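# Move foam block from desk to recessed back shelf

## Task

Pick up the small foam block lying on the desk and set it down on a shelf belonging to the shelving section at the far end of the aisle that is set back deeper than the other sections. It must rest on the shelf board itself, not on top of a carton. The robot must not tip over or be left leaning, or the task counts as failed.

## Robot and tools

ROBOT. A simulated Hello Robot Stretch 4, about 1.6 m tall, with a single arm: an omni-wheel base (rim no more than 0.23 m from the base origin), a lift that rides up a mast, a telescoping arm reaching forward, and a wrist with yaw, pitch and roll ending in a two-finger gripper. A loose object can occasionally be nudged by something other than the robot.

FRAMES. Base frame: origin on the floor beneath the base centre, x forward, y left, z up, in metres. hand_pose is expressed in it and marks a point between the open fingertips; the printed value may be a little wrong. The odometry frame is the base frame as it stood when the scene began; base_odometry counts wheel rotation only (slip looks like travel), heading in rad, positive left, -3.142 to 3.142.

TOOL move. Performs one action and returns state plus images. Always pass blocking: false; it comes back within about 0.5 s while motion continues. An action holds base, joints or both, optionally with speeds, pace or contact_limits; or end_of_arm by itself. No action at all simply reports state.
- base: an object holding one relative offset from where the base last reported itself (or its current spot if a move was still running). translate_m: metres forward (+) or back, -2 to 2. strafe_m: metres left (+) or right, -2 to 2. rotate_rad: turn in place, counter-clockwise (+), -3.2 to 3.2. translate_m and strafe_m may be combined for a straight diagonal; rotate_rad must go alone.
- joints: absolute targets by name, not offsets. lift_m 0 to 1.2; arm_m 0 to 0.55 (extension); wrist_yaw_rad -1.134 to 4.276 (0 straight ahead, + to the left, 3.14 folded back, over 3.4 the arm may obstruct); wrist_pitch_rad -1.117 to 4.259 (0 level, 1.57 pointing down); wrist_roll_rad -1.117 to 4.259 (0 fingers level, + clockwise viewed from behind); gripper_m -0.038 to 0.141, the fingertip gap in metres, with a constant error of up to 0.015; -0.02 or below makes the fingers press together. Done-tolerances: 0.004 for lift, arm and gripper, 0.02 rad for wrist joints. Joint targets past range are clipped and reported; other out-of-range values get refused; unknown keys make the call invalid.
- pace: "slow", "default", "fast" or "max". Base tops 0.1/0.3/0.4/0.6 m/s and 1/2/3/4 rad/s; lift 0.15/0.3/0.4/0.5 m/s; arm 0.1/0.4/0.6/0.7 m/s; wrist always 1.82 rad/s. With lift_m above 0.2 the base is slowed, down to 0.3 m/s and 1 rad/s at 1.2.
- speeds: per-joint top speed (lift_m, arm_m, wrist joints, not gripper), up to its max-pace value.
- contact_limits: 0 (gentlest) to 1 for arm_m, lift_m, translate_m, strafe_m, rotate_rad, placed next to the matching command; default 0.5. A base limit stays in force until the next base action. arm_m at 0 still needs roughly 15 to 40 N to stop, so for a soft touch use 0 and aim 1 to 3 mm beyond contact. Carrying a load upward, keep lift_m limit at least 0.15 for 1 kg, 0.3 for 2 kg.
- end_of_arm: "enable_torque" revives wrist or gripper motors that cut out.
- cameras: list from head_camera, head_left_camera, head_right_camera, wrist_camera, all; omitted means all, [] means none.
Any single action ends after 14 to 15 s (time_out). A new move overrides only what it names. A joint or base omitted after finishing may still strain toward its prior target.

TOOL wait: seconds 0 to 10, returns early once everything has settled; wait(0) reports the running move under "earlier move". TOOL stop: brakes all your motions; stopped joints hold and may keep pressing; it also re-brakes slack wheels (see the "stop:" line). TOOL zoom_image: camera plus region [x0, y0, x1, y1] in image pixels, origin top-left, at most 504 by 504. TOOL finished_scene: scene number; ends the scene permanently, and the block must stay placed without the robot.

ORDER. If a move is refused, or an unrequested stop happens, later move, wait and finished_scene calls in that reply are skipped; after a merely invalid call they still run. The simulation keeps advancing while you think.

RESULTS. The move line reads done, or the worst status. base_status and joint_status: done, moving, off_target (resting short, maybe still pushing), contact_stop (blocked; that motion goes slack), time_out (target dropped), limit_stop_at_own_body, limit_stop_at_tilt (lean over 6 degrees; lift, arm, wheels slack until it eases), torque_fault (a wrist or gripper motor limp). on_its_own lists uncommanded behaviour; its "held at" is a target, not a reading. lidar_m: 12 distances in metres, 30-degree sectors counter-clockwise from straight ahead (4th left, 7th behind, 10th right); "-" means nothing or closer than 0.25 m; it sees from about 0.15 m up, misses clear things and thin legs. wrist_depth_mm: 7x7 grid from top left, 100 to 2000 mm, "-" for unknown. turned_by_wheels vs turned_by_imu differing by more than about 0.1 rad over one move signals a bump or slip. base_tilt in degrees (about 3 degrees offset). motor_effort in percent with peak in brackets; servo_current in mA. The gripper reading and done do not prove a grip; after closing to 0.015 or more, a jump in gripper current does.

GRIPPING. Command a gap more than 0.015 below the object width; about 0.06 below resists tugs. Squeezing pulls the object toward the wrist.

AVOID. Self-collision: gripper above the base with lift under about 0.2 (0.45 if pointing down); pitch below -0.2 combined with roll below -0.4 or above 4; yaw plus pitch below about -1.1; tilting or rolling while folded back; lift near 0 while retracting. Tipping: carrying over 1 kg with arm_m above 0.2 while driving, steady hard pushes, a raised gripper. Dropping the block, releasing it while moving, slams and hard collisions all count against you.

Each tool is called after "Call:" by a JSON object that holds its "fn" and its "kwargs".

## Session

Call:
{"fn": "move", "kwargs": {"blocking": false}}

Scene clock: 0.00 s.
base_odometry: x=+0.000 y=+0.000 heading=+0.000
turned_by_wheels: +0.000
turned_by_imu: +0.000
base_tilt: forward=+0.4 right=+1.5
lidar_m: 1.23 1.23 1.41 2.40 1.42 1.83 2.96 2.95 1.60 1.35 1.35 1.48
base_status: not commanded
joint_positions: lift_m=+0.140 arm_m=+0.002 wrist_yaw_rad=+3.046 wrist_pitch_rad=+0.002 wrist_roll_rad=+0.000 gripper_m=+0.056
joint_status: not commanded
measured_speeds: all 0
motor_effort: lift_m=+20 arm_m=-4 wheel_0=+0 wheel_1=+0 wheel_2=+0
servo_current: wrist_yaw_rad=33 wrist_pitch_rad=33 wrist_roll_rad=26 gripper_m=46
hand_pose: x=-0.1056 y=+0.1144 z=+0.3181 quat_wxyz=(+0.048, -0.001, +0.000, +0.999) (m; base frame)
wrist_depth_mm: 136 139 - - - - - / 114 140 - - - - - / 123 150 - - - - - / 137 192 - - - - - / - - - - - 1921 - / 1118 1138 196 1008 1078 1205 1205 / 798 723 831 152 759 866 854
pictures: head_camera, head_left_camera, head_right_camera, wrist_camera

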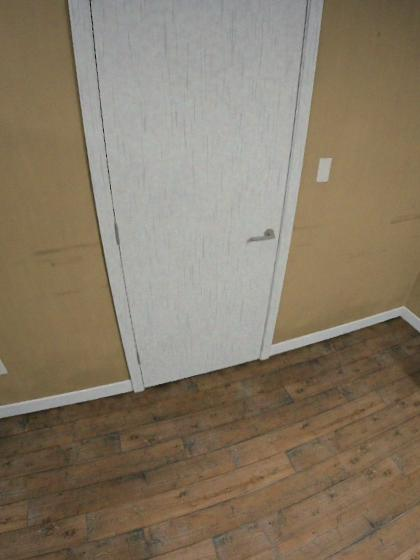

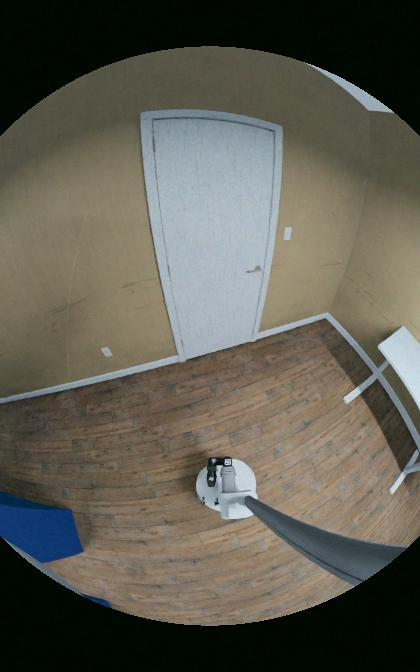

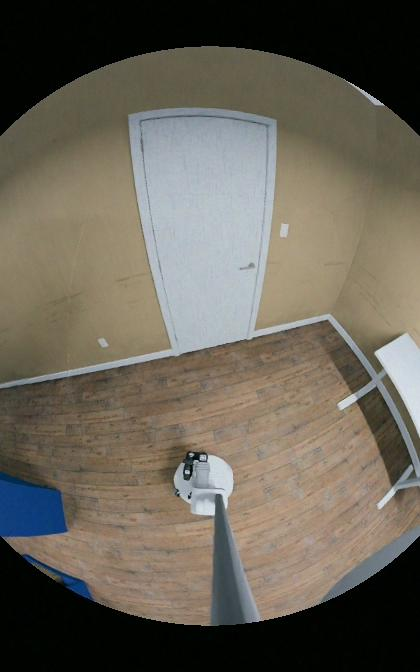

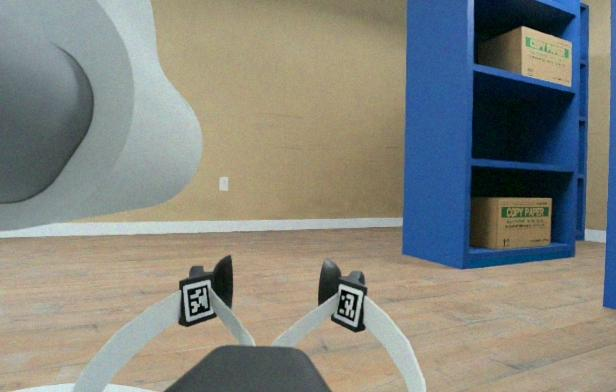

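Call:
{"fn": "move", "kwargs": {"blocking": false, "base": {"rotate_rad": -1.5}, "cameras": []}}

Call:
{"fn": "wait", "kwargs": {"seconds": 3}}

Scene clock: 4.13 s.
move: moving
base_odometry: x=+0.000 y=+0.000 heading=-0.261
turned_by_wheels: -0.261
turned_by_imu: -0.258
base_tilt: forward=+0.4 right=+1.4
lidar_m: 1.31 1.22 1.30 1.75 1.42 1.50 2.01 2.94 3.04 1.42 1.32 1.91
base_status: rotate_rad moving
joint_positions: lift_m=+0.140 arm_m=+0.002 wrist_yaw_rad=+3.046 wrist_pitch_rad=+0.002 wrist_roll_rad=+0.000 gripper_m=+0.056
joint_status: not commanded
measured_speeds: translate_m=+0.001 strafe_m=-0.001 rotate_rad=-0.990 lift_m=+0.000 arm_m=+0.000 wrist_yaw_rad=+0.000 wrist_pitch_rad=+0.000 wrist_roll_rad=+0.000
motor_effort: lift_m=+20(20) arm_m=-4(4) wheel_0=+6(7) wheel_1=+7(7) wheel_2=+7(8)
servo_current: wrist_yaw_rad=39(46) wrist_pitch_rad=39(52) wrist_roll_rad=26(33) gripper_m=39(52)
hand_pose: x=-0.1056 y=+0.1144 z=+0.3181 quat_wxyz=(+0.048, -0.001, +0.000, +0.999) (m; base frame)
wrist_depth_mm: 135 140 - - - - - / 113 140 - - - - - / 123 150 - - - - - / 137 192 - - - - - / 1983 - - - - - - / 1118 1138 196 991 1098 1205 1098 / 798 715 831 153 750 866 854
pictures: none
No camera images: "cameras" was empty.

Scene clock: 5.67 s.
earlier move: done
base_odometry: x=+0.000 y=+0.000 heading=-1.500
turned_by_wheels: -1.239
turned_by_imu: -1.224
base_tilt: forward=+0.3 right=+1.4
lidar_m: 1.33 1.34 1.39 1.24 1.27 1.51 2.82 1.43 1.82 2.95 2.97 1.48
base_status: done
joint_positions: lift_m=+0.140 arm_m=+0.002 wrist_yaw_rad=+3.046 wrist_pitch_rad=+0.002 wrist_roll_rad=+0.000 gripper_m=+0.056
joint_status: not commanded
measured_speeds: all 0
motor_effort: lift_m=+20(20) arm_m=-4(4) wheel_0=+3(7) wheel_1=-1(9) wheel_2=+0(8)
servo_current: wrist_yaw_rad=39(46) wrist_pitch_rad=33(52) wrist_roll_rad=26(33) gripper_m=39(52)
hand_pose: x=-0.1056 y=+0.1144 z=+0.3181 quat_wxyz=(+0.048, -0.001, +0.000, +0.999) (m; base frame)
wrist_depth_mm: 136 140 - - - - - / 115 140 - - - - - / 121 153 - - - - - / 138 200 - - - - - / - 1808 - - - - - / 1098 1118 196 991 1078 1205 1098 / 798 723 842 152 750 854 854
wait: 1.53 of 3 s (the move ended)
pictures: head_camera, head_left_camera, head_right_camera, wrist_camera

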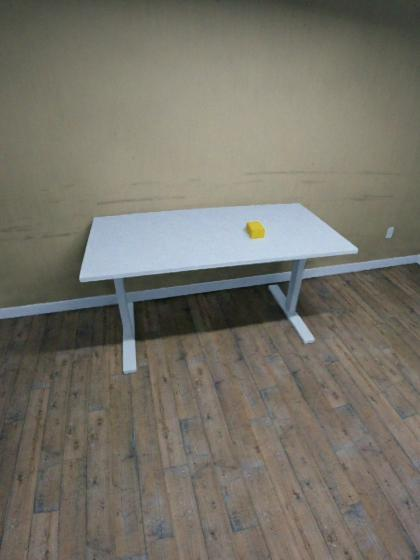

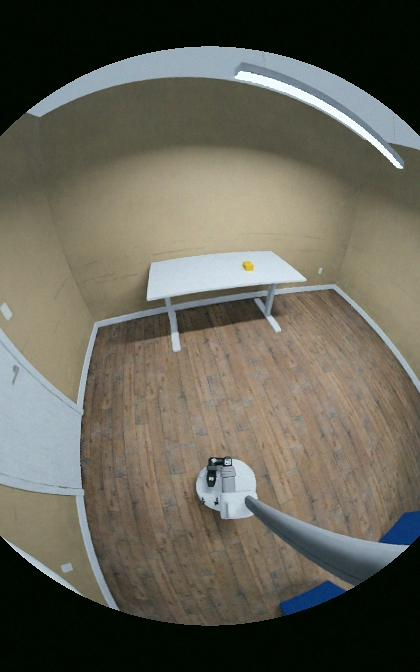

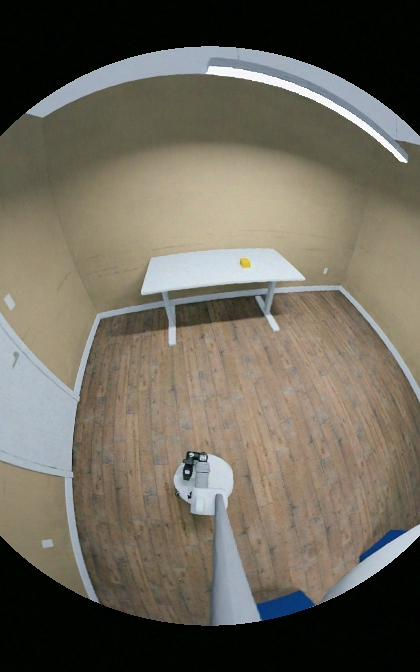

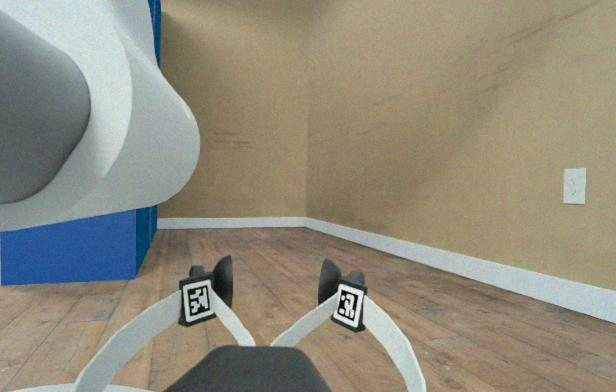

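Call:
{"fn": "move", "kwargs": {"blocking": false, "base": {"rotate_rad": 0.205}, "joints": {"lift_m": 0.95, "wrist_yaw_rad": 0, "gripper_m": 0.12}, "cameras": []}}

Call:
{"fn": "wait", "kwargs": {"seconds": 5}}

Call:
{"fn": "zoom_image", "kwargs": {"camera": "head_camera", "region": [200, 150, 400, 350]}}

Scene clock: 25.63 s.
move: moving
base_odometry: x=+0.000 y=+0.000 heading=-1.312
turned_by_wheels: +0.188
turned_by_imu: +0.185
base_tilt: forward=+0.3 right=+1.4
lidar_m: 1.34 1.86 1.32 1.22 1.28 1.79 1.41 1.47 1.96 2.92 3.04 1.39
base_status: rotate_rad moving
joint_positions: lift_m=+0.179 arm_m=+0.002 wrist_yaw_rad=+2.447 wrist_pitch_rad=+0.002 wrist_roll_rad=+0.000 gripper_m=+0.076
joint_status: lift_m moving; wrist_yaw_rad moving; gripper_m moving
measured_speeds: translate_m=+0.000 strafe_m=-0.001 rotate_rad=+0.292 lift_m=+0.149 arm_m=+0.000 wrist_yaw_rad=-1.813 wrist_pitch_rad=+0.000 wrist_roll_rad=+0.000
motor_effort: lift_m=+27(27) arm_m=-4(4) wheel_0=-4(6) wheel_1=+0(7) wheel_2=+0(8)
servo_current: wrist_yaw_rad=98(111) wrist_pitch_rad=46(52) wrist_roll_rad=26(39) gripper_m=98(111)
hand_pose: x=+0.0076 y=+0.2518 z=+0.3570 quat_wxyz=(+0.340, -0.001, +0.000, +0.940) (m; base frame)
wrist_depth_mm: - - - - - - - / - - - - - - - / - - - - - - - / - - - - - - - / - - - 1983 - - - / 1205 1182 198 1281 190 1160 - / 866 741 904 149 820 866 878
pictures: none
No camera images: "cameras" was empty.

Scene clock: 29.10 s.
earlier move: done
base_odometry: x=+0.000 y=+0.000 heading=-1.295
turned_by_wheels: +0.016
turned_by_imu: +0.016
base_tilt: forward=+0.1 right=+1.4
lidar_m: 1.34 1.84 1.30 1.23 1.32 1.80 1.43 1.45 2.02 2.95 3.06 1.40
base_status: done
joint_positions: lift_m=+0.950 arm_m=+0.002 wrist_yaw_rad=+0.003 wrist_pitch_rad=+0.002 wrist_roll_rad=+0.000 gripper_m=+0.120
joint_status: all done
measured_speeds: all 0
motor_effort: lift_m=+24(28) arm_m=-4(4) wheel_0=-3(6) wheel_1=+0(7) wheel_2=-2(8)
servo_current: wrist_yaw_rad=26(124) wrist_pitch_rad=33(52) wrist_roll_rad=26(39) gripper_m=46(111)
hand_pose: x=+0.4619 y=-0.0864 z=+1.1273 quat_wxyz=(+1.000, +0.000, +0.001, +0.002) (m; base frame)
wrist_depth_mm: - - - - - - - / 1863 - - - - - - / 1921 - - - - - - / 1921 - - - - - - / 1983 - - - - - - / 1921 186 171 - 192 - - / 1921 - - - - - -
wait: 3.47 of 5 s (the move ended)
pictures: head_camera, head_left_camera, head_right_camera, wrist_camera
camera_calibration:
wrist_camera: T_world_to_cam=[[-0.0444966, -0.998062, 0.0434965, -0.137494], [-0.0246502, -0.0424295, -0.998795, 1.18667], [0.998705, -0.0455152, -0.0227145, -0.209974], [0, 0, 0, 1]] pos_world=[0.232835, -0.0964349, 1.18645]

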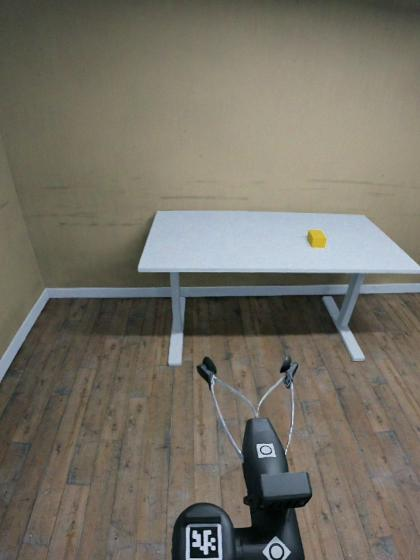

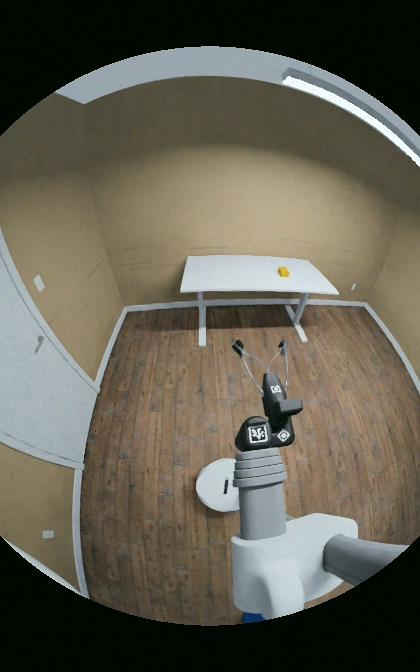

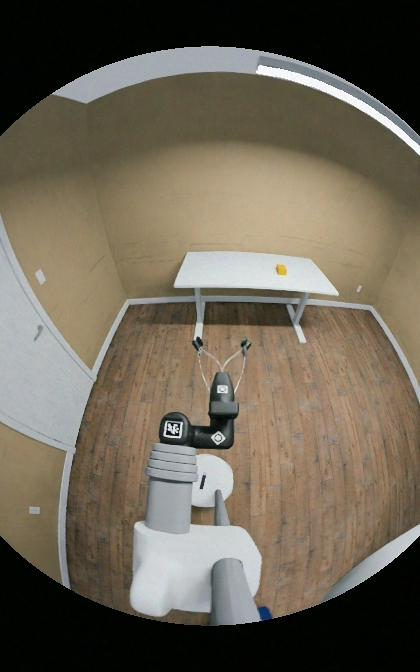

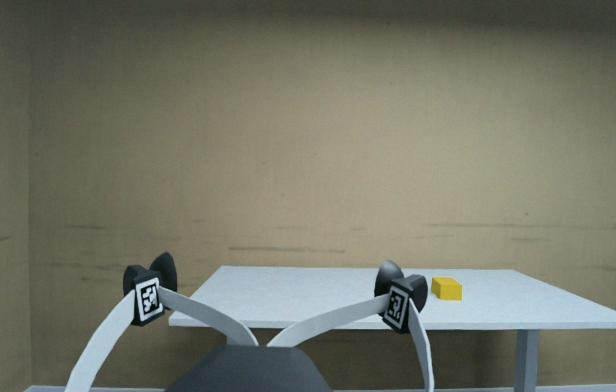

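Scaled by 2.520 from the camera's 420x560 image, which has a finer 1200x1600 frame.

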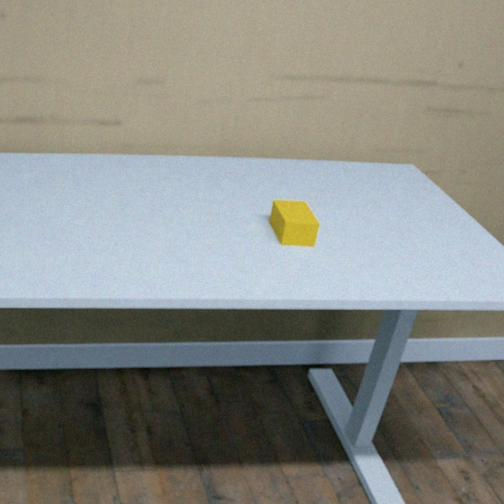

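Call:
{"fn": "move", "kwargs": {"blocking": false, "base": {"translate_m": 0.72, "strafe_m": -0.63}, "joints": {"wrist_pitch_rad": 0.4}, "cameras": []}}

Call:
{"fn": "wait", "kwargs": {"seconds": 6}}

Call:
{"fn": "zoom_image", "kwargs": {"camera": "head_camera", "region": [150, 200, 350, 400]}}

Scene clock: 35.90 s.
move: moving
base_odometry: x=-0.015 y=-0.031 heading=-1.296
turned_by_wheels: +0.000
turned_by_imu: -0.001
base_tilt: forward=+0.3 right=+1.4
lidar_m: 1.31 1.88 1.33 1.26 1.32 1.81 1.45 1.51 2.05 2.89 3.02 1.37
base_status: translate_m moving; strafe_m moving
joint_positions: lift_m=+0.950 arm_m=+0.002 wrist_yaw_rad=+0.003 wrist_pitch_rad=+0.396 wrist_roll_rad=+0.000 gripper_m=+0.120
joint_status: wrist_pitch_rad moving
measured_speeds: translate_m=+0.097 strafe_m=-0.087 rotate_rad=-0.005 lift_m=+0.000 arm_m=+0.000 wrist_yaw_rad=+0.000 wrist_pitch_rad=+0.210 wrist_roll_rad=+0.000
motor_effort: lift_m=+24(24) arm_m=-4(4) wheel_0=+8(9) wheel_1=-4(5) wheel_2=-8(9)
servo_current: wrist_yaw_rad=26(46) wrist_pitch_rad=39(98) wrist_roll_rad=26(33) gripper_m=39(52)
hand_pose: x=+0.4395 y=-0.0865 z=+1.0165 quat_wxyz=(+0.980, +0.000, +0.197, +0.002) (m; base frame)
wrist_depth_mm: - - - - - - - / - - - - - - - / 1983 - - - - - - / - - - - - - - / 1983 - - - - - - / 1661 199 1576 1863 198 1756 1756 / 1430 1366 1464 152 1464 1430 1464
pictures: none
No camera images: "cameras" was empty.

Scene clock: 40.00 s.
earlier move: done
base_odometry: x=-0.410 y=-0.864 heading=-1.295
turned_by_wheels: +0.000
turned_by_imu: -0.003
base_tilt: forward=+0.4 right=+1.3
lidar_m: 0.61 0.66 0.93 1.84 1.96 2.71 2.16 2.21 2.41 2.29 2.07 0.66
base_status: done
joint_positions: lift_m=+0.950 arm_m=+0.002 wrist_yaw_rad=+0.003 wrist_pitch_rad=+0.400 wrist_roll_rad=+0.000 gripper_m=+0.120
joint_status: all done
measured_speeds: all 0
motor_effort: lift_m=+23(24) arm_m=-4(4) wheel_0=+0(11) wheel_1=-2(6) wheel_2=+0(10)
servo_current: wrist_yaw_rad=33(52) wrist_pitch_rad=39(98) wrist_roll_rad=33(39) gripper_m=46(52)
hand_pose: x=+0.4391 y=-0.0865 z=+1.0157 quat_wxyz=(+0.980, +0.000, +0.198, +0.002) (m; base frame)
wrist_depth_mm: - - - - - - - / - - - - - - - / - - - - - - - / - - - - - - - / - - - - - - - / - 186 171 - 192 - - / 1397 1336 1464 - - 1430 1430
wait: 4.10 of 6 s (the move ended)
pictures: head_camera, head_left_camera, head_right_camera, wrist_camera
camera_calibration:
wrist_camera: T_world_to_cam=[[-0.0239291, -0.997992, 0.0586461, -0.158105], [-0.409476, -0.0437319, -0.911272, 1.15457], [0.912007, -0.0458201, -0.407607, 0.239191], [0, 0, 0, 1]] pos_world=[0.250843, -0.0963359, 1.1589]

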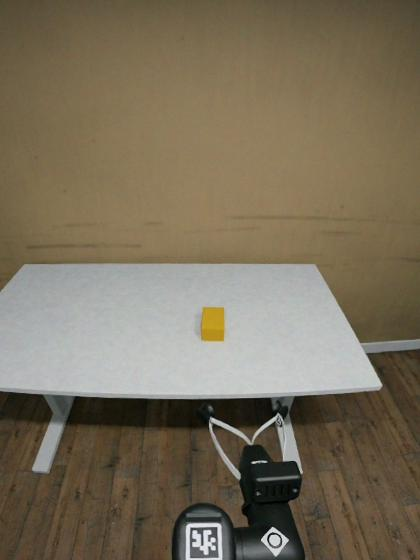

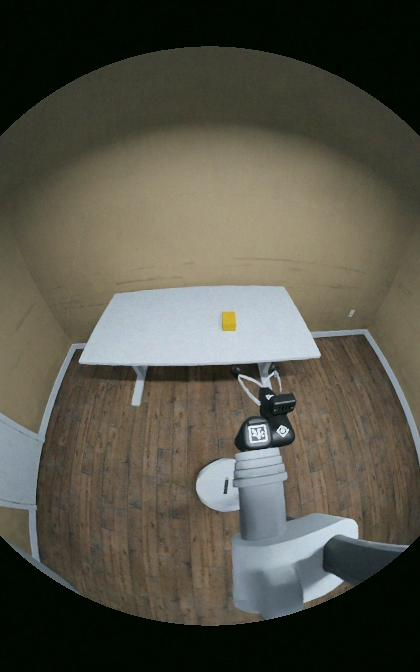

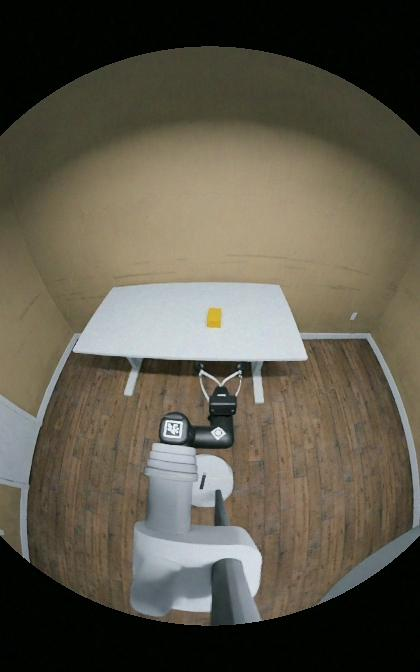

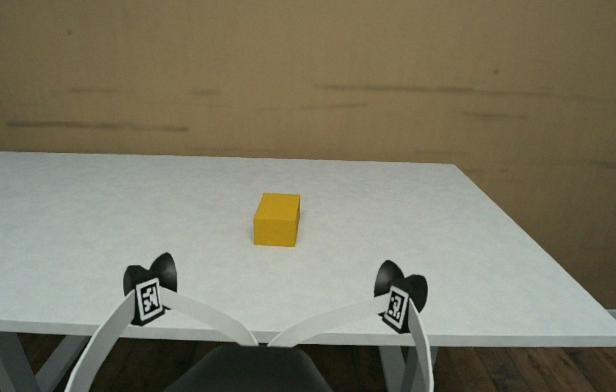

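Scaled by 2.520 from the camera's 420x560 image, which has a finer 1200x1600 frame.

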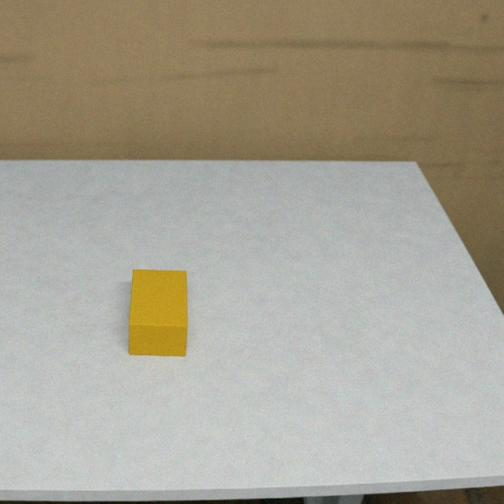

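Call:
{"fn": "move", "kwargs": {"blocking": false, "base": {"strafe_m": 0.03}, "joints": {"arm_m": 0.32, "lift_m": 0.83, "gripper_m": 0.14}, "cameras": []}}

Call:
{"fn": "wait", "kwargs": {"seconds": 6}}

Call:
{"fn": "zoom_image", "kwargs": {"camera": "head_camera", "region": [110, 250, 310, 450]}}

Scene clock: 61.93 s.
move: moving
base_odometry: x=-0.384 y=-0.857 heading=-1.296
turned_by_wheels: +0.000
turned_by_imu: -0.001
base_tilt: forward=+0.3 right=+1.5
lidar_m: 0.61 0.66 0.92 1.81 1.92 2.64 2.13 2.21 2.41 2.33 2.09 0.66
base_status: strafe_m moving
joint_positions: lift_m=+0.911 arm_m=+0.054 wrist_yaw_rad=+0.003 wrist_pitch_rad=+0.400 wrist_roll_rad=+0.000 gripper_m=+0.133
joint_status: lift_m moving; arm_m moving; gripper_m moving
measured_speeds: translate_m=+0.000 strafe_m=+0.040 rotate_rad=-0.002 lift_m=-0.149 arm_m=+0.198 wrist_yaw_rad=+0.000 wrist_pitch_rad=+0.000 wrist_roll_rad=+0.000
motor_effort: lift_m=+13(22) arm_m=+6(9) wheel_0=-1(9) wheel_1=+1(8) wheel_2=-1(1)
servo_current: wrist_yaw_rad=26(46) wrist_pitch_rad=39(46) wrist_roll_rad=33(33) gripper_m=72(85)
hand_pose: x=+0.4913 y=-0.0866 z=+0.9772 quat_wxyz=(+0.980, +0.000, +0.198, +0.002) (m; base frame)
wrist_depth_mm: - - - - - - - / - - - - - - - / - - - - - - - / - - - - - - - / - - - - - - - / - 187 171 - 196 - - / - 1308 1366 - - 1336 1397
pictures: none
No camera images: "cameras" was empty.

Scene clock: 63.50 s.
earlier move: done
base_odometry: x=-0.382 y=-0.856 heading=-1.296
turned_by_wheels: +0.000
turned_by_imu: +0.000
base_tilt: forward=+0.4 right=+1.5
lidar_m: 0.62 0.66 0.92 1.83 1.94 2.63 2.16 2.19 2.44 2.33 2.09 0.66
base_status: done
joint_positions: lift_m=+0.830 arm_m=+0.320 wrist_yaw_rad=+0.003 wrist_pitch_rad=+0.400 wrist_roll_rad=+0.000 gripper_m=+0.140
joint_status: all done
measured_speeds: all 0
motor_effort: lift_m=+14(22) arm_m=+6(10) wheel_0=-2(9) wheel_1=+0(8) wheel_2=+0(1)
servo_current: wrist_yaw_rad=39(46) wrist_pitch_rad=33(52) wrist_roll_rad=26(33) gripper_m=39(85)
hand_pose: x=+0.7566 y=-0.0866 z=+0.8964 quat_wxyz=(+0.980, +0.000, +0.198, +0.002) (m; base frame)
wrist_depth_mm: - - - - - - - / - - - - - - - / - - - - - - - / - - - - - - - / - - 377 382 - - - / - 187 177 377 195 - - / - - - - - - -
wait: 1.57 of 6 s (the move ended)
pictures: head_camera, head_left_camera, head_right_camera, wrist_camera
camera_calibration:
wrist_camera: T_world_to_cam=[[-0.0242376, -0.997983, 0.0586762, -0.143371], [-0.409571, -0.0436288, -0.911235, 1.17598], [0.911956, -0.0461182, -0.407687, -0.0988756], [0, 0, 0, 1]] pos_world=[0.568343, -0.0963354, 1.0397]

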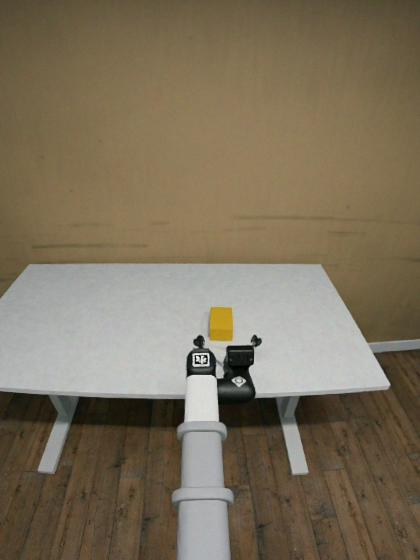

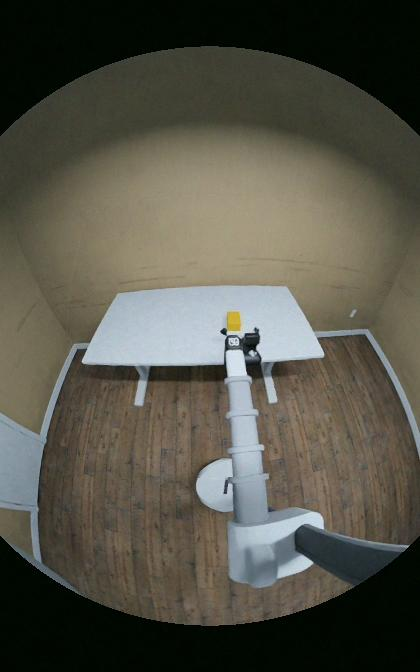

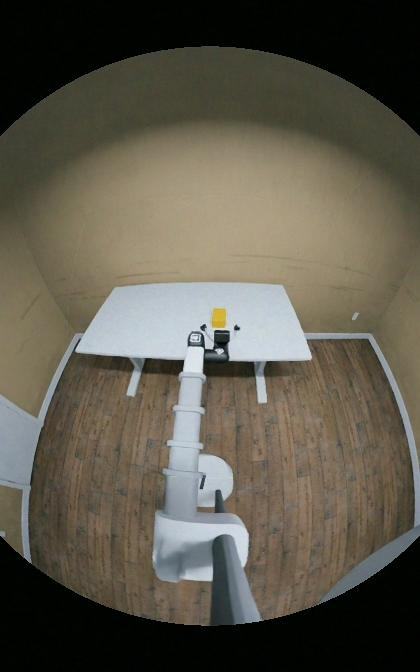

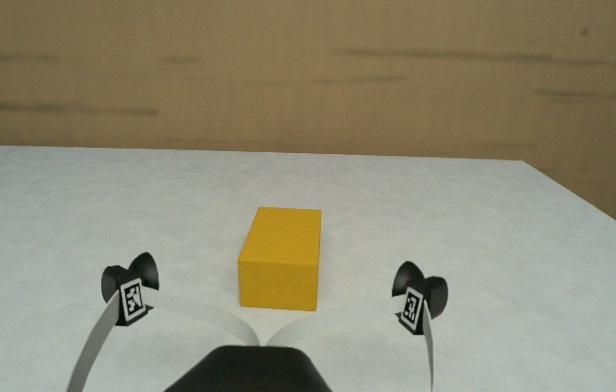

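Scaled by 2.520 from the camera's 420x560 image, which has a finer 1200x1600 frame.

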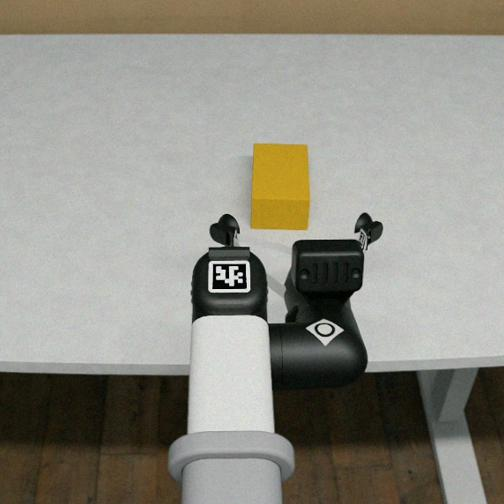

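Call:
{"fn": "move", "kwargs": {"blocking": false, "joints": {"arm_m": 0.495}, "cameras": []}}

Call:
{"fn": "wait", "kwargs": {"seconds": 3, "cameras": []}}

Call:
{"fn": "move", "kwargs": {"blocking": false, "joints": {"lift_m": 0.745}, "pace": "slow", "contact_limits": {"lift_m": 0.2}, "cameras": []}}

Call:
{"fn": "wait", "kwargs": {"seconds": 3, "cameras": ["wrist_camera", "head_camera"]}}

Scene clock: 77.37 s.
move: moving
base_odometry: x=-0.382 y=-0.856 heading=-1.296
turned_by_wheels: +0.000
turned_by_imu: -0.001
base_tilt: forward=+0.2 right=+1.4
lidar_m: 0.65 0.66 0.93 1.82 1.94 2.63 2.16 2.21 2.43 2.33 2.07 0.65
base_status: not commanded
joint_positions: lift_m=+0.830 arm_m=+0.372 wrist_yaw_rad=+0.003 wrist_pitch_rad=+0.400 wrist_roll_rad=+0.000 gripper_m=+0.140
joint_status: arm_m moving
measured_speeds: translate_m=+0.000 strafe_m=+0.000 rotate_rad=+0.000 lift_m=+0.000 arm_m=+0.198 wrist_yaw_rad=+0.000 wrist_pitch_rad=+0.000 wrist_roll_rad=+0.000
motor_effort: lift_m=+14(14) arm_m=+7(8) wheel_0=-2(2) wheel_1=-1(1) wheel_2=+0(0)
servo_current: wrist_yaw_rad=26(39) wrist_pitch_rad=33(46) wrist_roll_rad=20(33) gripper_m=39(59)
hand_pose: x=+0.8091 y=-0.0866 z=+0.8964 quat_wxyz=(+0.980, +0.000, +0.198, +0.002) (m; base frame)
wrist_depth_mm: - - - - - - - / - - - - - - - / - - - - - - - / - - - - - - - / - - 377 379 - - - / - 187 181 330 195 - - / - - - - - - -
pictures: none
No camera images: "cameras" was empty.

Scene clock: 78.47 s.
earlier move: done
base_odometry: x=-0.382 y=-0.856 heading=-1.296
turned_by_wheels: +0.000
turned_by_imu: +0.000
base_tilt: forward=+0.5 right=+1.3
lidar_m: 0.62 0.66 0.92 1.83 1.93 2.63 2.15 2.23 2.43 2.32 2.11 0.65
base_status: not commanded
joint_positions: lift_m=+0.830 arm_m=+0.495 wrist_yaw_rad=+0.003 wrist_pitch_rad=+0.400 wrist_roll_rad=+0.000 gripper_m=+0.140
joint_status: all done
measured_speeds: all 0
motor_effort: lift_m=+14(14) arm_m=+6(9) wheel_0=-2(2) wheel_1=-1(1) wheel_2=+0(0)
servo_current: wrist_yaw_rad=33(39) wrist_pitch_rad=39(46) wrist_roll_rad=33(39) gripper_m=39(59)
hand_pose: x=+0.9316 y=-0.0866 z=+0.8964 quat_wxyz=(+0.980, +0.000, +0.198, +0.002) (m; base frame)
wrist_depth_mm: - - - - - - - / - - - - - - - / - - - - - - - / - - - - - - - / - - - - - - - / - 187 172 293 195 - - / - - - - - - -
wait: 1.10 of 3 s (the move ended)
pictures: none
No camera images: "cameras" was empty.

Scene clock: 78.97 s.
move: moving
base_odometry: x=-0.382 y=-0.856 heading=-1.296
turned_by_wheels: +0.000
turned_by_imu: +0.000
base_tilt: forward=+0.5 right=+1.3
lidar_m: 0.60 0.65 0.92 1.83 1.93 2.65 2.16 2.19 2.43 2.33 2.07 0.65
base_status: not commanded
joint_positions: lift_m=+0.804 arm_m=+0.495 wrist_yaw_rad=+0.003 wrist_pitch_rad=+0.400 wrist_roll_rad=+0.000 gripper_m=+0.140
joint_status: lift_m moving
measured_speeds: translate_m=+0.000 strafe_m=+0.000 rotate_rad=+0.000 lift_m=-0.099 arm_m=+0.000 wrist_yaw_rad=+0.000 wrist_pitch_rad=+0.000 wrist_roll_rad=+0.000
motor_effort: lift_m=+12(14) arm_m=+6(6) wheel_0=-2(2) wheel_1=-1(1) wheel_2=+0(0)
servo_current: wrist_yaw_rad=39(46) wrist_pitch_rad=39(52) wrist_roll_rad=33(33) gripper_m=46(52)
contact_limits: lift_m 0.2
hand_pose: x=+0.9316 y=-0.0866 z=+0.8703 quat_wxyz=(+0.980, +0.000, +0.198, +0.002) (m; base frame)
wrist_depth_mm: - - - - - - - / - - - - - - - / - - - - - - - / - - - - - - - / - - - - - - - / - 187 249 272 195 - - / - - - - - - -
pictures: none
No camera images: "cameras" was empty.

Scene clock: 80.07 s.
earlier move: done
base_odometry: x=-0.382 y=-0.856 heading=-1.296
turned_by_wheels: +0.000
turned_by_imu: +0.000
base_tilt: forward=+0.4 right=+1.5
lidar_m: 0.63 0.65 0.92 1.82 1.93 2.63 2.16 2.22 2.46 2.33 2.07 0.67
base_status: not commanded
joint_positions: lift_m=+0.746 arm_m=+0.495 wrist_yaw_rad=+0.003 wrist_pitch_rad=+0.400 wrist_roll_rad=+0.000 gripper_m=+0.140
joint_status: all done
measured_speeds: all 0
motor_effort: lift_m=+12(15) arm_m=+6(6) wheel_0=-2(2) wheel_1=-1(1) wheel_2=+0(0)
servo_current: wrist_yaw_rad=39(46) wrist_pitch_rad=39(59) wrist_roll_rad=26(33) gripper_m=46(52)
contact_limits: lift_m 0.2
hand_pose: x=+0.9316 y=-0.0866 z=+0.8116 quat_wxyz=(+0.980, +0.000, +0.198, +0.002) (m; base frame)
wrist_depth_mm: - - - - - - - / - - - - - - - / - - - - - - - / - - - - - - - / - - 233 236 - - - / - 182 185 186 196 - - / - - 172 - - - -
wait: 1.10 of 3 s (the move ended)
pictures: head_camera, wrist_camera
camera_calibration:
wrist_camera: T_world_to_cam=[[-0.0242376, -0.997983, 0.0586762, -0.134148], [-0.409571, -0.0436288, -0.911235, 1.17029], [0.911956, -0.0461182, -0.407687, -0.293081], [0, 0, 0, 1]] pos_world=[0.743343, -0.0963354, 0.954798]

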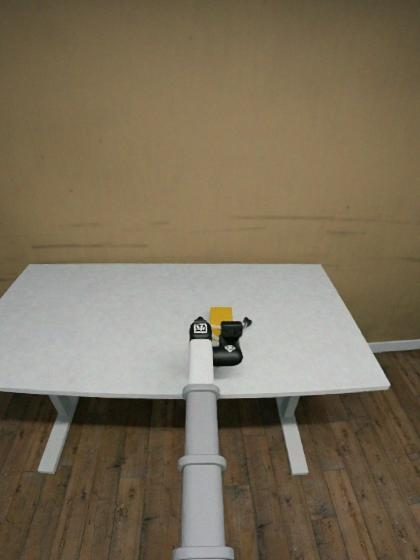

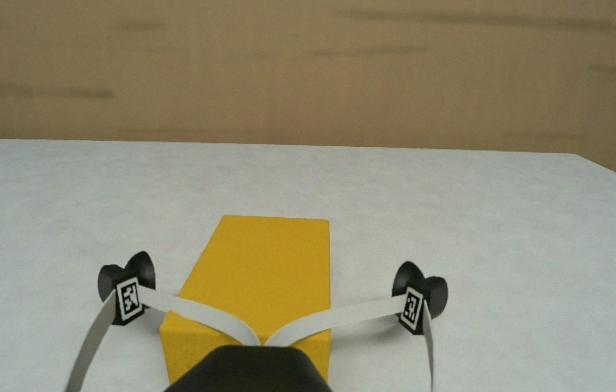

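Call:
{"fn": "move", "kwargs": {"blocking": false, "joints": {"gripper_m": 0.03}, "cameras": []}}

Call:
{"fn": "wait", "kwargs": {"seconds": 4, "cameras": ["wrist_camera"]}}

Call:
{"fn": "move", "kwargs": {"blocking": false, "joints": {"lift_m": 0.88}, "cameras": []}}

Call:
{"fn": "wait", "kwargs": {"seconds": 4, "cameras": ["wrist_camera", "head_camera"]}}

Scene clock: 88.57 s.
move: moving
base_odometry: x=-0.382 y=-0.856 heading=-1.296
turned_by_wheels: +0.000
turned_by_imu: -0.001
base_tilt: forward=+0.4 right=+1.3
lidar_m: 0.62 0.64 0.93 1.80 1.95 2.67 2.15 2.21 2.44 2.33 2.08 0.64
base_status: not commanded
joint_positions: lift_m=+0.746 arm_m=+0.495 wrist_yaw_rad=+0.003 wrist_pitch_rad=+0.400 wrist_roll_rad=+0.000 gripper_m=+0.128
joint_status: gripper_m moving
measured_speeds: all 0
motor_effort: lift_m=+12(12) arm_m=+6(6) wheel_0=-2(2) wheel_1=-1(1) wheel_2=+0(0)
servo_current: wrist_yaw_rad=46(46) wrist_pitch_rad=52(52) wrist_roll_rad=33(33) gripper_m=59(78)
contact_limits: lift_m 0.2
hand_pose: x=+0.9316 y=-0.0866 z=+0.8116 quat_wxyz=(+0.980, +0.000, +0.198, +0.002) (m; base frame)
wrist_depth_mm: - - - - - - - / - - - - - - - / - - - - - - - / - - - - - - - / - - 234 236 - - - / - 182 184 186 200 - - / - - 173 133 - - -
pictures: none
No camera images: "cameras" was empty.

Scene clock: 90.10 s.
earlier move: done
base_odometry: x=-0.382 y=-0.856 heading=-1.296
turned_by_wheels: +0.000
turned_by_imu: +0.000
base_tilt: forward=+0.3 right=+1.4
lidar_m: 0.64 0.66 0.93 1.83 1.93 2.65 2.17 2.20 2.45 2.33 2.05 0.64
base_status: not commanded
joint_positions: lift_m=+0.745 arm_m=+0.495 wrist_yaw_rad=+0.003 wrist_pitch_rad=+0.400 wrist_roll_rad=+0.000 gripper_m=+0.031
joint_status: all done
measured_speeds: all 0
motor_effort: lift_m=+13(13) arm_m=+6(6) wheel_0=-2(2) wheel_1=-1(1) wheel_2=+0(0)
servo_current: wrist_yaw_rad=26(46) wrist_pitch_rad=52(52) wrist_roll_rad=33(33) gripper_m=117(241)
contact_limits: lift_m 0.2
hand_pose: x=+0.9316 y=-0.0866 z=+0.8115 quat_wxyz=(+0.980, +0.000, +0.199, +0.002) (m; base frame)
wrist_depth_mm: - - - - - - - / - - - - - - - / - - - - - - - / - - - - - - - / - - 217 220 - - - / - 181 177 178 185 - - / - - 152 150 - - -
wait: 1.53 of 4 s (the move ended)
pictures: wrist_camera
camera_calibration:
wrist_camera: T_world_to_cam=[[-0.0242376, -0.997983, 0.0586762, -0.134142], [-0.409571, -0.0436288, -0.911235, 1.1702], [0.911956, -0.0461182, -0.407687, -0.293121], [0, 0, 0, 1]] pos_world=[0.743343, -0.0963354, 0.954698]

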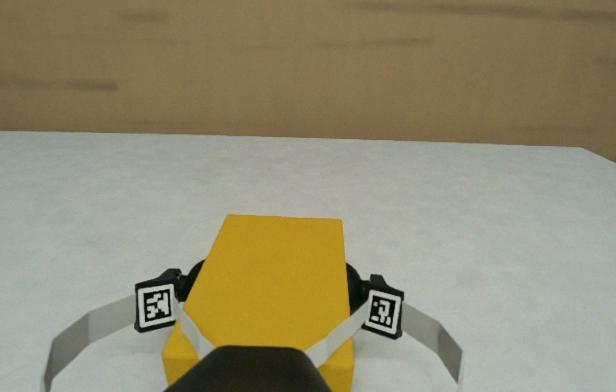

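Scene clock: 90.60 s.
move: moving
base_odometry: x=-0.382 y=-0.856 heading=-1.296
turned_by_wheels: +0.000
turned_by_imu: +0.000
base_tilt: forward=+0.3 right=+1.4
lidar_m: 0.62 0.65 0.94 1.84 1.94 2.63 2.16 2.21 2.44 2.34 2.07 0.66
base_status: not commanded
joint_positions: lift_m=+0.784 arm_m=+0.495 wrist_yaw_rad=+0.003 wrist_pitch_rad=+0.400 wrist_roll_rad=+0.000 gripper_m=+0.031
joint_status: lift_m moving
measured_speeds: translate_m=+0.000 strafe_m=+0.000 rotate_rad=+0.000 lift_m=+0.149 arm_m=+0.000 wrist_yaw_rad=+0.000 wrist_pitch_rad=+0.000 wrist_roll_rad=+0.000
motor_effort: lift_m=+26(27) arm_m=+6(6) wheel_0=-2(2) wheel_1=-1(1) wheel_2=+0(0)
servo_current: wrist_yaw_rad=39(46) wrist_pitch_rad=46(46) wrist_roll_rad=33(33) gripper_m=111(111)
hand_pose: x=+0.9316 y=-0.0866 z=+0.8498 quat_wxyz=(+0.980, +0.000, +0.199, +0.002) (m; base frame)
wrist_depth_mm: - - - - - - - / - - - - - - - / - - - - - - - / - - - - - - - / - - 216 220 - - - / - 180 177 178 185 - - / - - 152 150 - - -
pictures: none
No camera images: "cameras" was empty.

Scene clock: 91.73 s.
earlier move: done
base_odometry: x=-0.382 y=-0.856 heading=-1.296
turned_by_wheels: +0.000
turned_by_imu: +0.000
base_tilt: forward=+0.2 right=+1.4
lidar_m: 0.62 0.68 0.93 1.80 1.94 2.64 2.15 2.23 2.42 2.34 2.06 0.67
base_status: not commanded
joint_positions: lift_m=+0.880 arm_m=+0.495 wrist_yaw_rad=+0.003 wrist_pitch_rad=+0.400 wrist_roll_rad=+0.000 gripper_m=+0.031
joint_status: all done
measured_speeds: all 0
motor_effort: lift_m=+24(27) arm_m=+6(6) wheel_0=-2(2) wheel_1=-1(1) wheel_2=+0(0)
servo_current: wrist_yaw_rad=33(46) wrist_pitch_rad=39(52) wrist_roll_rad=33(33) gripper_m=111(117)
hand_pose: x=+0.9316 y=-0.0866 z=+0.9455 quat_wxyz=(+0.980, +0.000, +0.199, +0.002) (m; base frame)
wrist_depth_mm: - - - - - - - / - - - - - - - / - - - - - - - / - - - - - - - / - - 217 220 - - - / - 181 177 178 185 - - / - - 152 150 - - -
wait: 1.13 of 4 s (the move ended)
pictures: head_camera, wrist_camera
camera_calibration:
wrist_camera: T_world_to_cam=[[-0.0242192, -0.997983, 0.0586815, -0.14203], [-0.409858, -0.0436267, -0.911106, 1.29247], [0.911828, -0.0461173, -0.407974, -0.238042], [0, 0, 0, 1]] pos_world=[0.743343, -0.0963354, 1.0888]

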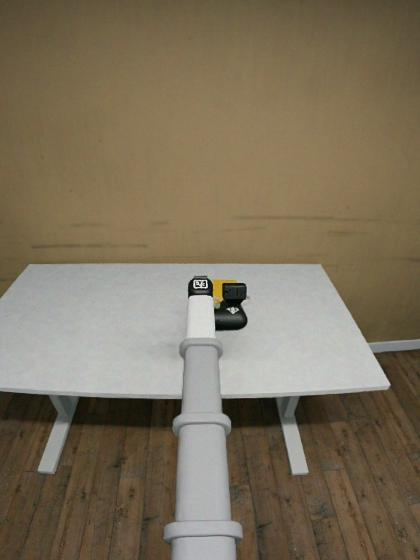

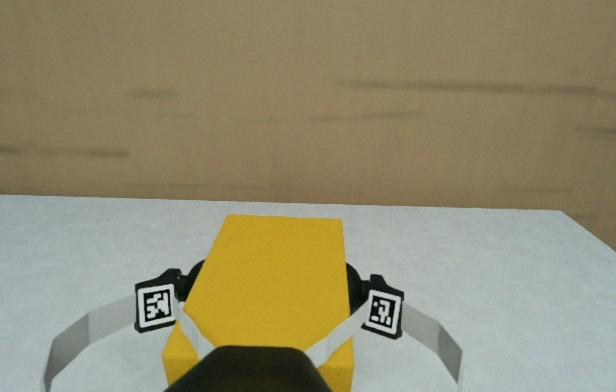

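Call:
{"fn": "move", "kwargs": {"blocking": false, "joints": {"arm_m": 0.02}, "base": {"translate_m": -0.7}, "cameras": []}}

Call:
{"fn": "wait", "kwargs": {"seconds": 5, "cameras": []}}

Call:
{"fn": "move", "kwargs": {"blocking": false, "base": {"rotate_rad": 3.1}, "cameras": []}}

Call:
{"fn": "wait", "kwargs": {"seconds": 6}}

Scene clock: 100.03 s.
move: moving
base_odometry: x=-0.390 y=-0.825 heading=-1.296
turned_by_wheels: +0.000
turned_by_imu: -0.001
base_tilt: forward=+0.3 right=+1.2
lidar_m: 0.64 0.69 0.95 1.84 1.93 2.63 2.13 2.17 2.44 2.33 2.12 0.68
base_status: translate_m moving
joint_positions: lift_m=+0.880 arm_m=+0.443 wrist_yaw_rad=+0.003 wrist_pitch_rad=+0.400 wrist_roll_rad=+0.000 gripper_m=+0.031
joint_status: arm_m moving
measured_speeds: translate_m=-0.123 strafe_m=+0.001 rotate_rad=-0.002 lift_m=+0.000 arm_m=-0.199 wrist_yaw_rad=+0.000 wrist_pitch_rad=+0.000 wrist_roll_rad=+0.000
motor_effort: lift_m=+24(24) arm_m=-5(7) wheel_0=-7(7) wheel_1=-4(7) wheel_2=+9(10)
servo_current: wrist_yaw_rad=33(39) wrist_pitch_rad=33(52) wrist_roll_rad=26(33) gripper_m=111(117)
hand_pose: x=+0.8796 y=-0.0866 z=+0.9455 quat_wxyz=(+0.980, +0.000, +0.199, +0.002) (m; base frame)
wrist_depth_mm: - - - - - - - / - - - - - - - / - - - - - - - / - - - - - - - / - - 218 220 - - - / - 181 177 178 185 - - / - - 152 150 - - -
pictures: none
No camera images: "cameras" was empty.

Scene clock: 103.33 s.
earlier move: done
base_odometry: x=-0.572 y=-0.182 heading=-1.296
turned_by_wheels: +0.000
turned_by_imu: +0.000
base_tilt: forward=+0.4 right=+1.6
lidar_m: 1.32 1.38 1.93 1.83 1.91 1.52 1.45 1.55 2.45 2.34 2.45 1.39
base_status: done
joint_positions: lift_m=+0.880 arm_m=+0.020 wrist_yaw_rad=+0.003 wrist_pitch_rad=+0.400 wrist_roll_rad=+0.000 gripper_m=+0.031
joint_status: all done
measured_speeds: all 0
motor_effort: lift_m=+24(24) arm_m=-6(10) wheel_0=-2(8) wheel_1=+0(7) wheel_2=+1(11)
servo_current: wrist_yaw_rad=33(46) wrist_pitch_rad=33(52) wrist_roll_rad=26(33) gripper_m=117(124)
hand_pose: x=+0.4570 y=-0.0866 z=+0.9455 quat_wxyz=(+0.980, +0.000, +0.199, +0.001) (m; base frame)
wrist_depth_mm: - - - - - - - / - - - - - - - / - - - - - - - / - - - - - - - / 1921 1983 229 220 - - - / 1537 182 176 178 185 1708 1661 / 1281 1255 152 150 1336 1308 1397
wait: 3.30 of 5 s (the move ended)
pictures: none
No camera images: "cameras" was empty.

Scene clock: 103.83 s.
move: moving
base_odometry: x=-0.572 y=-0.182 heading=-1.039
turned_by_wheels: +0.257
turned_by_imu: +0.253
base_tilt: forward=+0.3 right=+1.2
lidar_m: 1.32 1.55 1.82 1.83 2.15 1.43 1.56 1.64 2.34 2.33 2.51 1.29
base_status: rotate_rad moving
joint_positions: lift_m=+0.880 arm_m=+0.020 wrist_yaw_rad=+0.003 wrist_pitch_rad=+0.400 wrist_roll_rad=+0.000 gripper_m=+0.031
joint_status: not commanded
measured_speeds: translate_m=+0.000 strafe_m=-0.001 rotate_rad=+0.975 lift_m=+0.000 arm_m=+0.000 wrist_yaw_rad=+0.000 wrist_pitch_rad=+0.000 wrist_roll_rad=+0.000
motor_effort: lift_m=+24(24) arm_m=-6(6) wheel_0=-7(8) wheel_1=-5(8) wheel_2=-7(9)
servo_current: wrist_yaw_rad=33(39) wrist_pitch_rad=46(52) wrist_roll_rad=26(33) gripper_m=117(117)
hand_pose: x=+0.4570 y=-0.0866 z=+0.9455 quat_wxyz=(+0.980, +0.000, +0.199, +0.001) (m; base frame)
wrist_depth_mm: 1983 - - - - - - / - - - - - - - / - - - - - - - / - - - - - - - / 1983 1983 228 220 - 1983 1921 / 1537 187 176 178 185 1661 1618 / 1308 1281 152 150 1336 1255 1397
pictures: none
No camera images: "cameras" was empty.

Scene clock: 106.20 s.
earlier move: done
base_odometry: x=-0.572 y=-0.182 heading=+1.804
turned_by_wheels: +2.843
turned_by_imu: +2.806
base_tilt: forward=+0.4 right=+1.4
lidar_m: 1.44 1.53 2.51 2.35 2.42 1.45 1.31 1.38 1.93 1.82 1.89 2.47
base_status: done
joint_positions: lift_m=+0.880 arm_m=+0.020 wrist_yaw_rad=+0.003 wrist_pitch_rad=+0.400 wrist_roll_rad=+0.000 gripper_m=+0.031
joint_status: not commanded
measured_speeds: all 0
motor_effort: lift_m=+24(24) arm_m=-6(6) wheel_0=-4(9) wheel_1=-2(8) wheel_2=-1(9)
servo_current: wrist_yaw_rad=33(46) wrist_pitch_rad=52(59) wrist_roll_rad=26(33) gripper_m=111(117)
hand_pose: x=+0.4570 y=-0.0866 z=+0.9455 quat_wxyz=(+0.980, +0.000, +0.199, +0.001) (m; base frame)
wrist_depth_mm: - - - - - - - / - - - - - - - / - - - - - - - / - 1983 - - - - - / - 1808 229 220 - - - / 1430 181 177 178 185 1708 1618 / 1281 1255 152 150 1366 1281 1430
wait: 2.37 of 6 s (the move ended)
pictures: head_camera, head_left_camera, head_right_camera, wrist_camera
camera_calibration:
wrist_camera: T_world_to_cam=[[-0.0243028, -0.997978, 0.0587284, -0.153553], [-0.409982, -0.043629, -0.91105, 1.09793], [0.91177, -0.0462186, -0.408093, 0.194847], [0, 0, 0, 1]] pos_world=[0.268743, -0.0963352, 1.0888]

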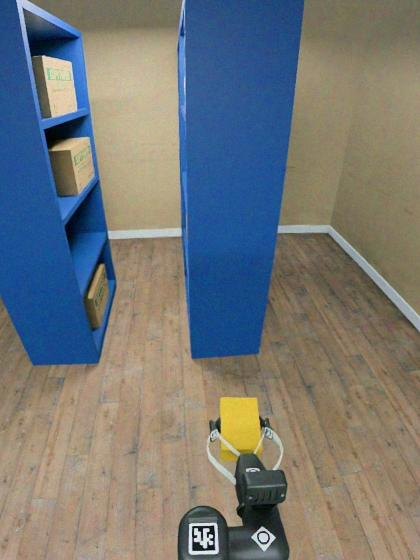

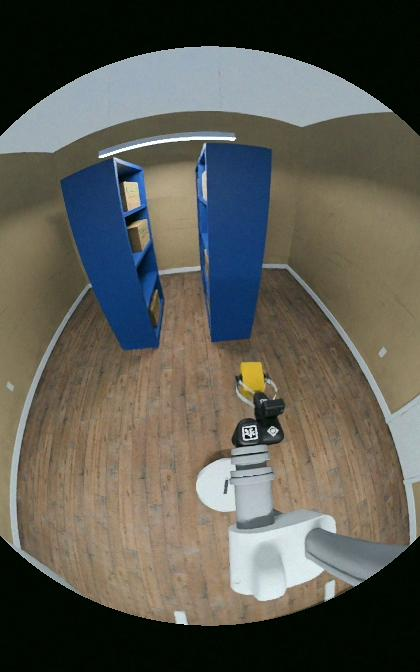

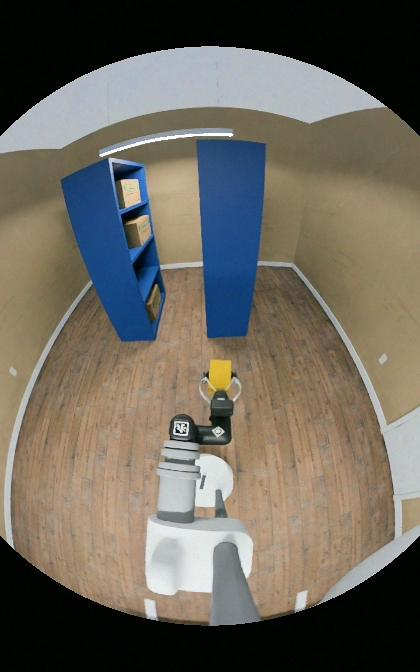

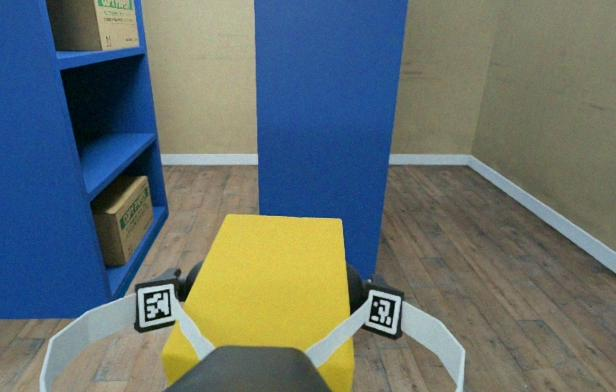

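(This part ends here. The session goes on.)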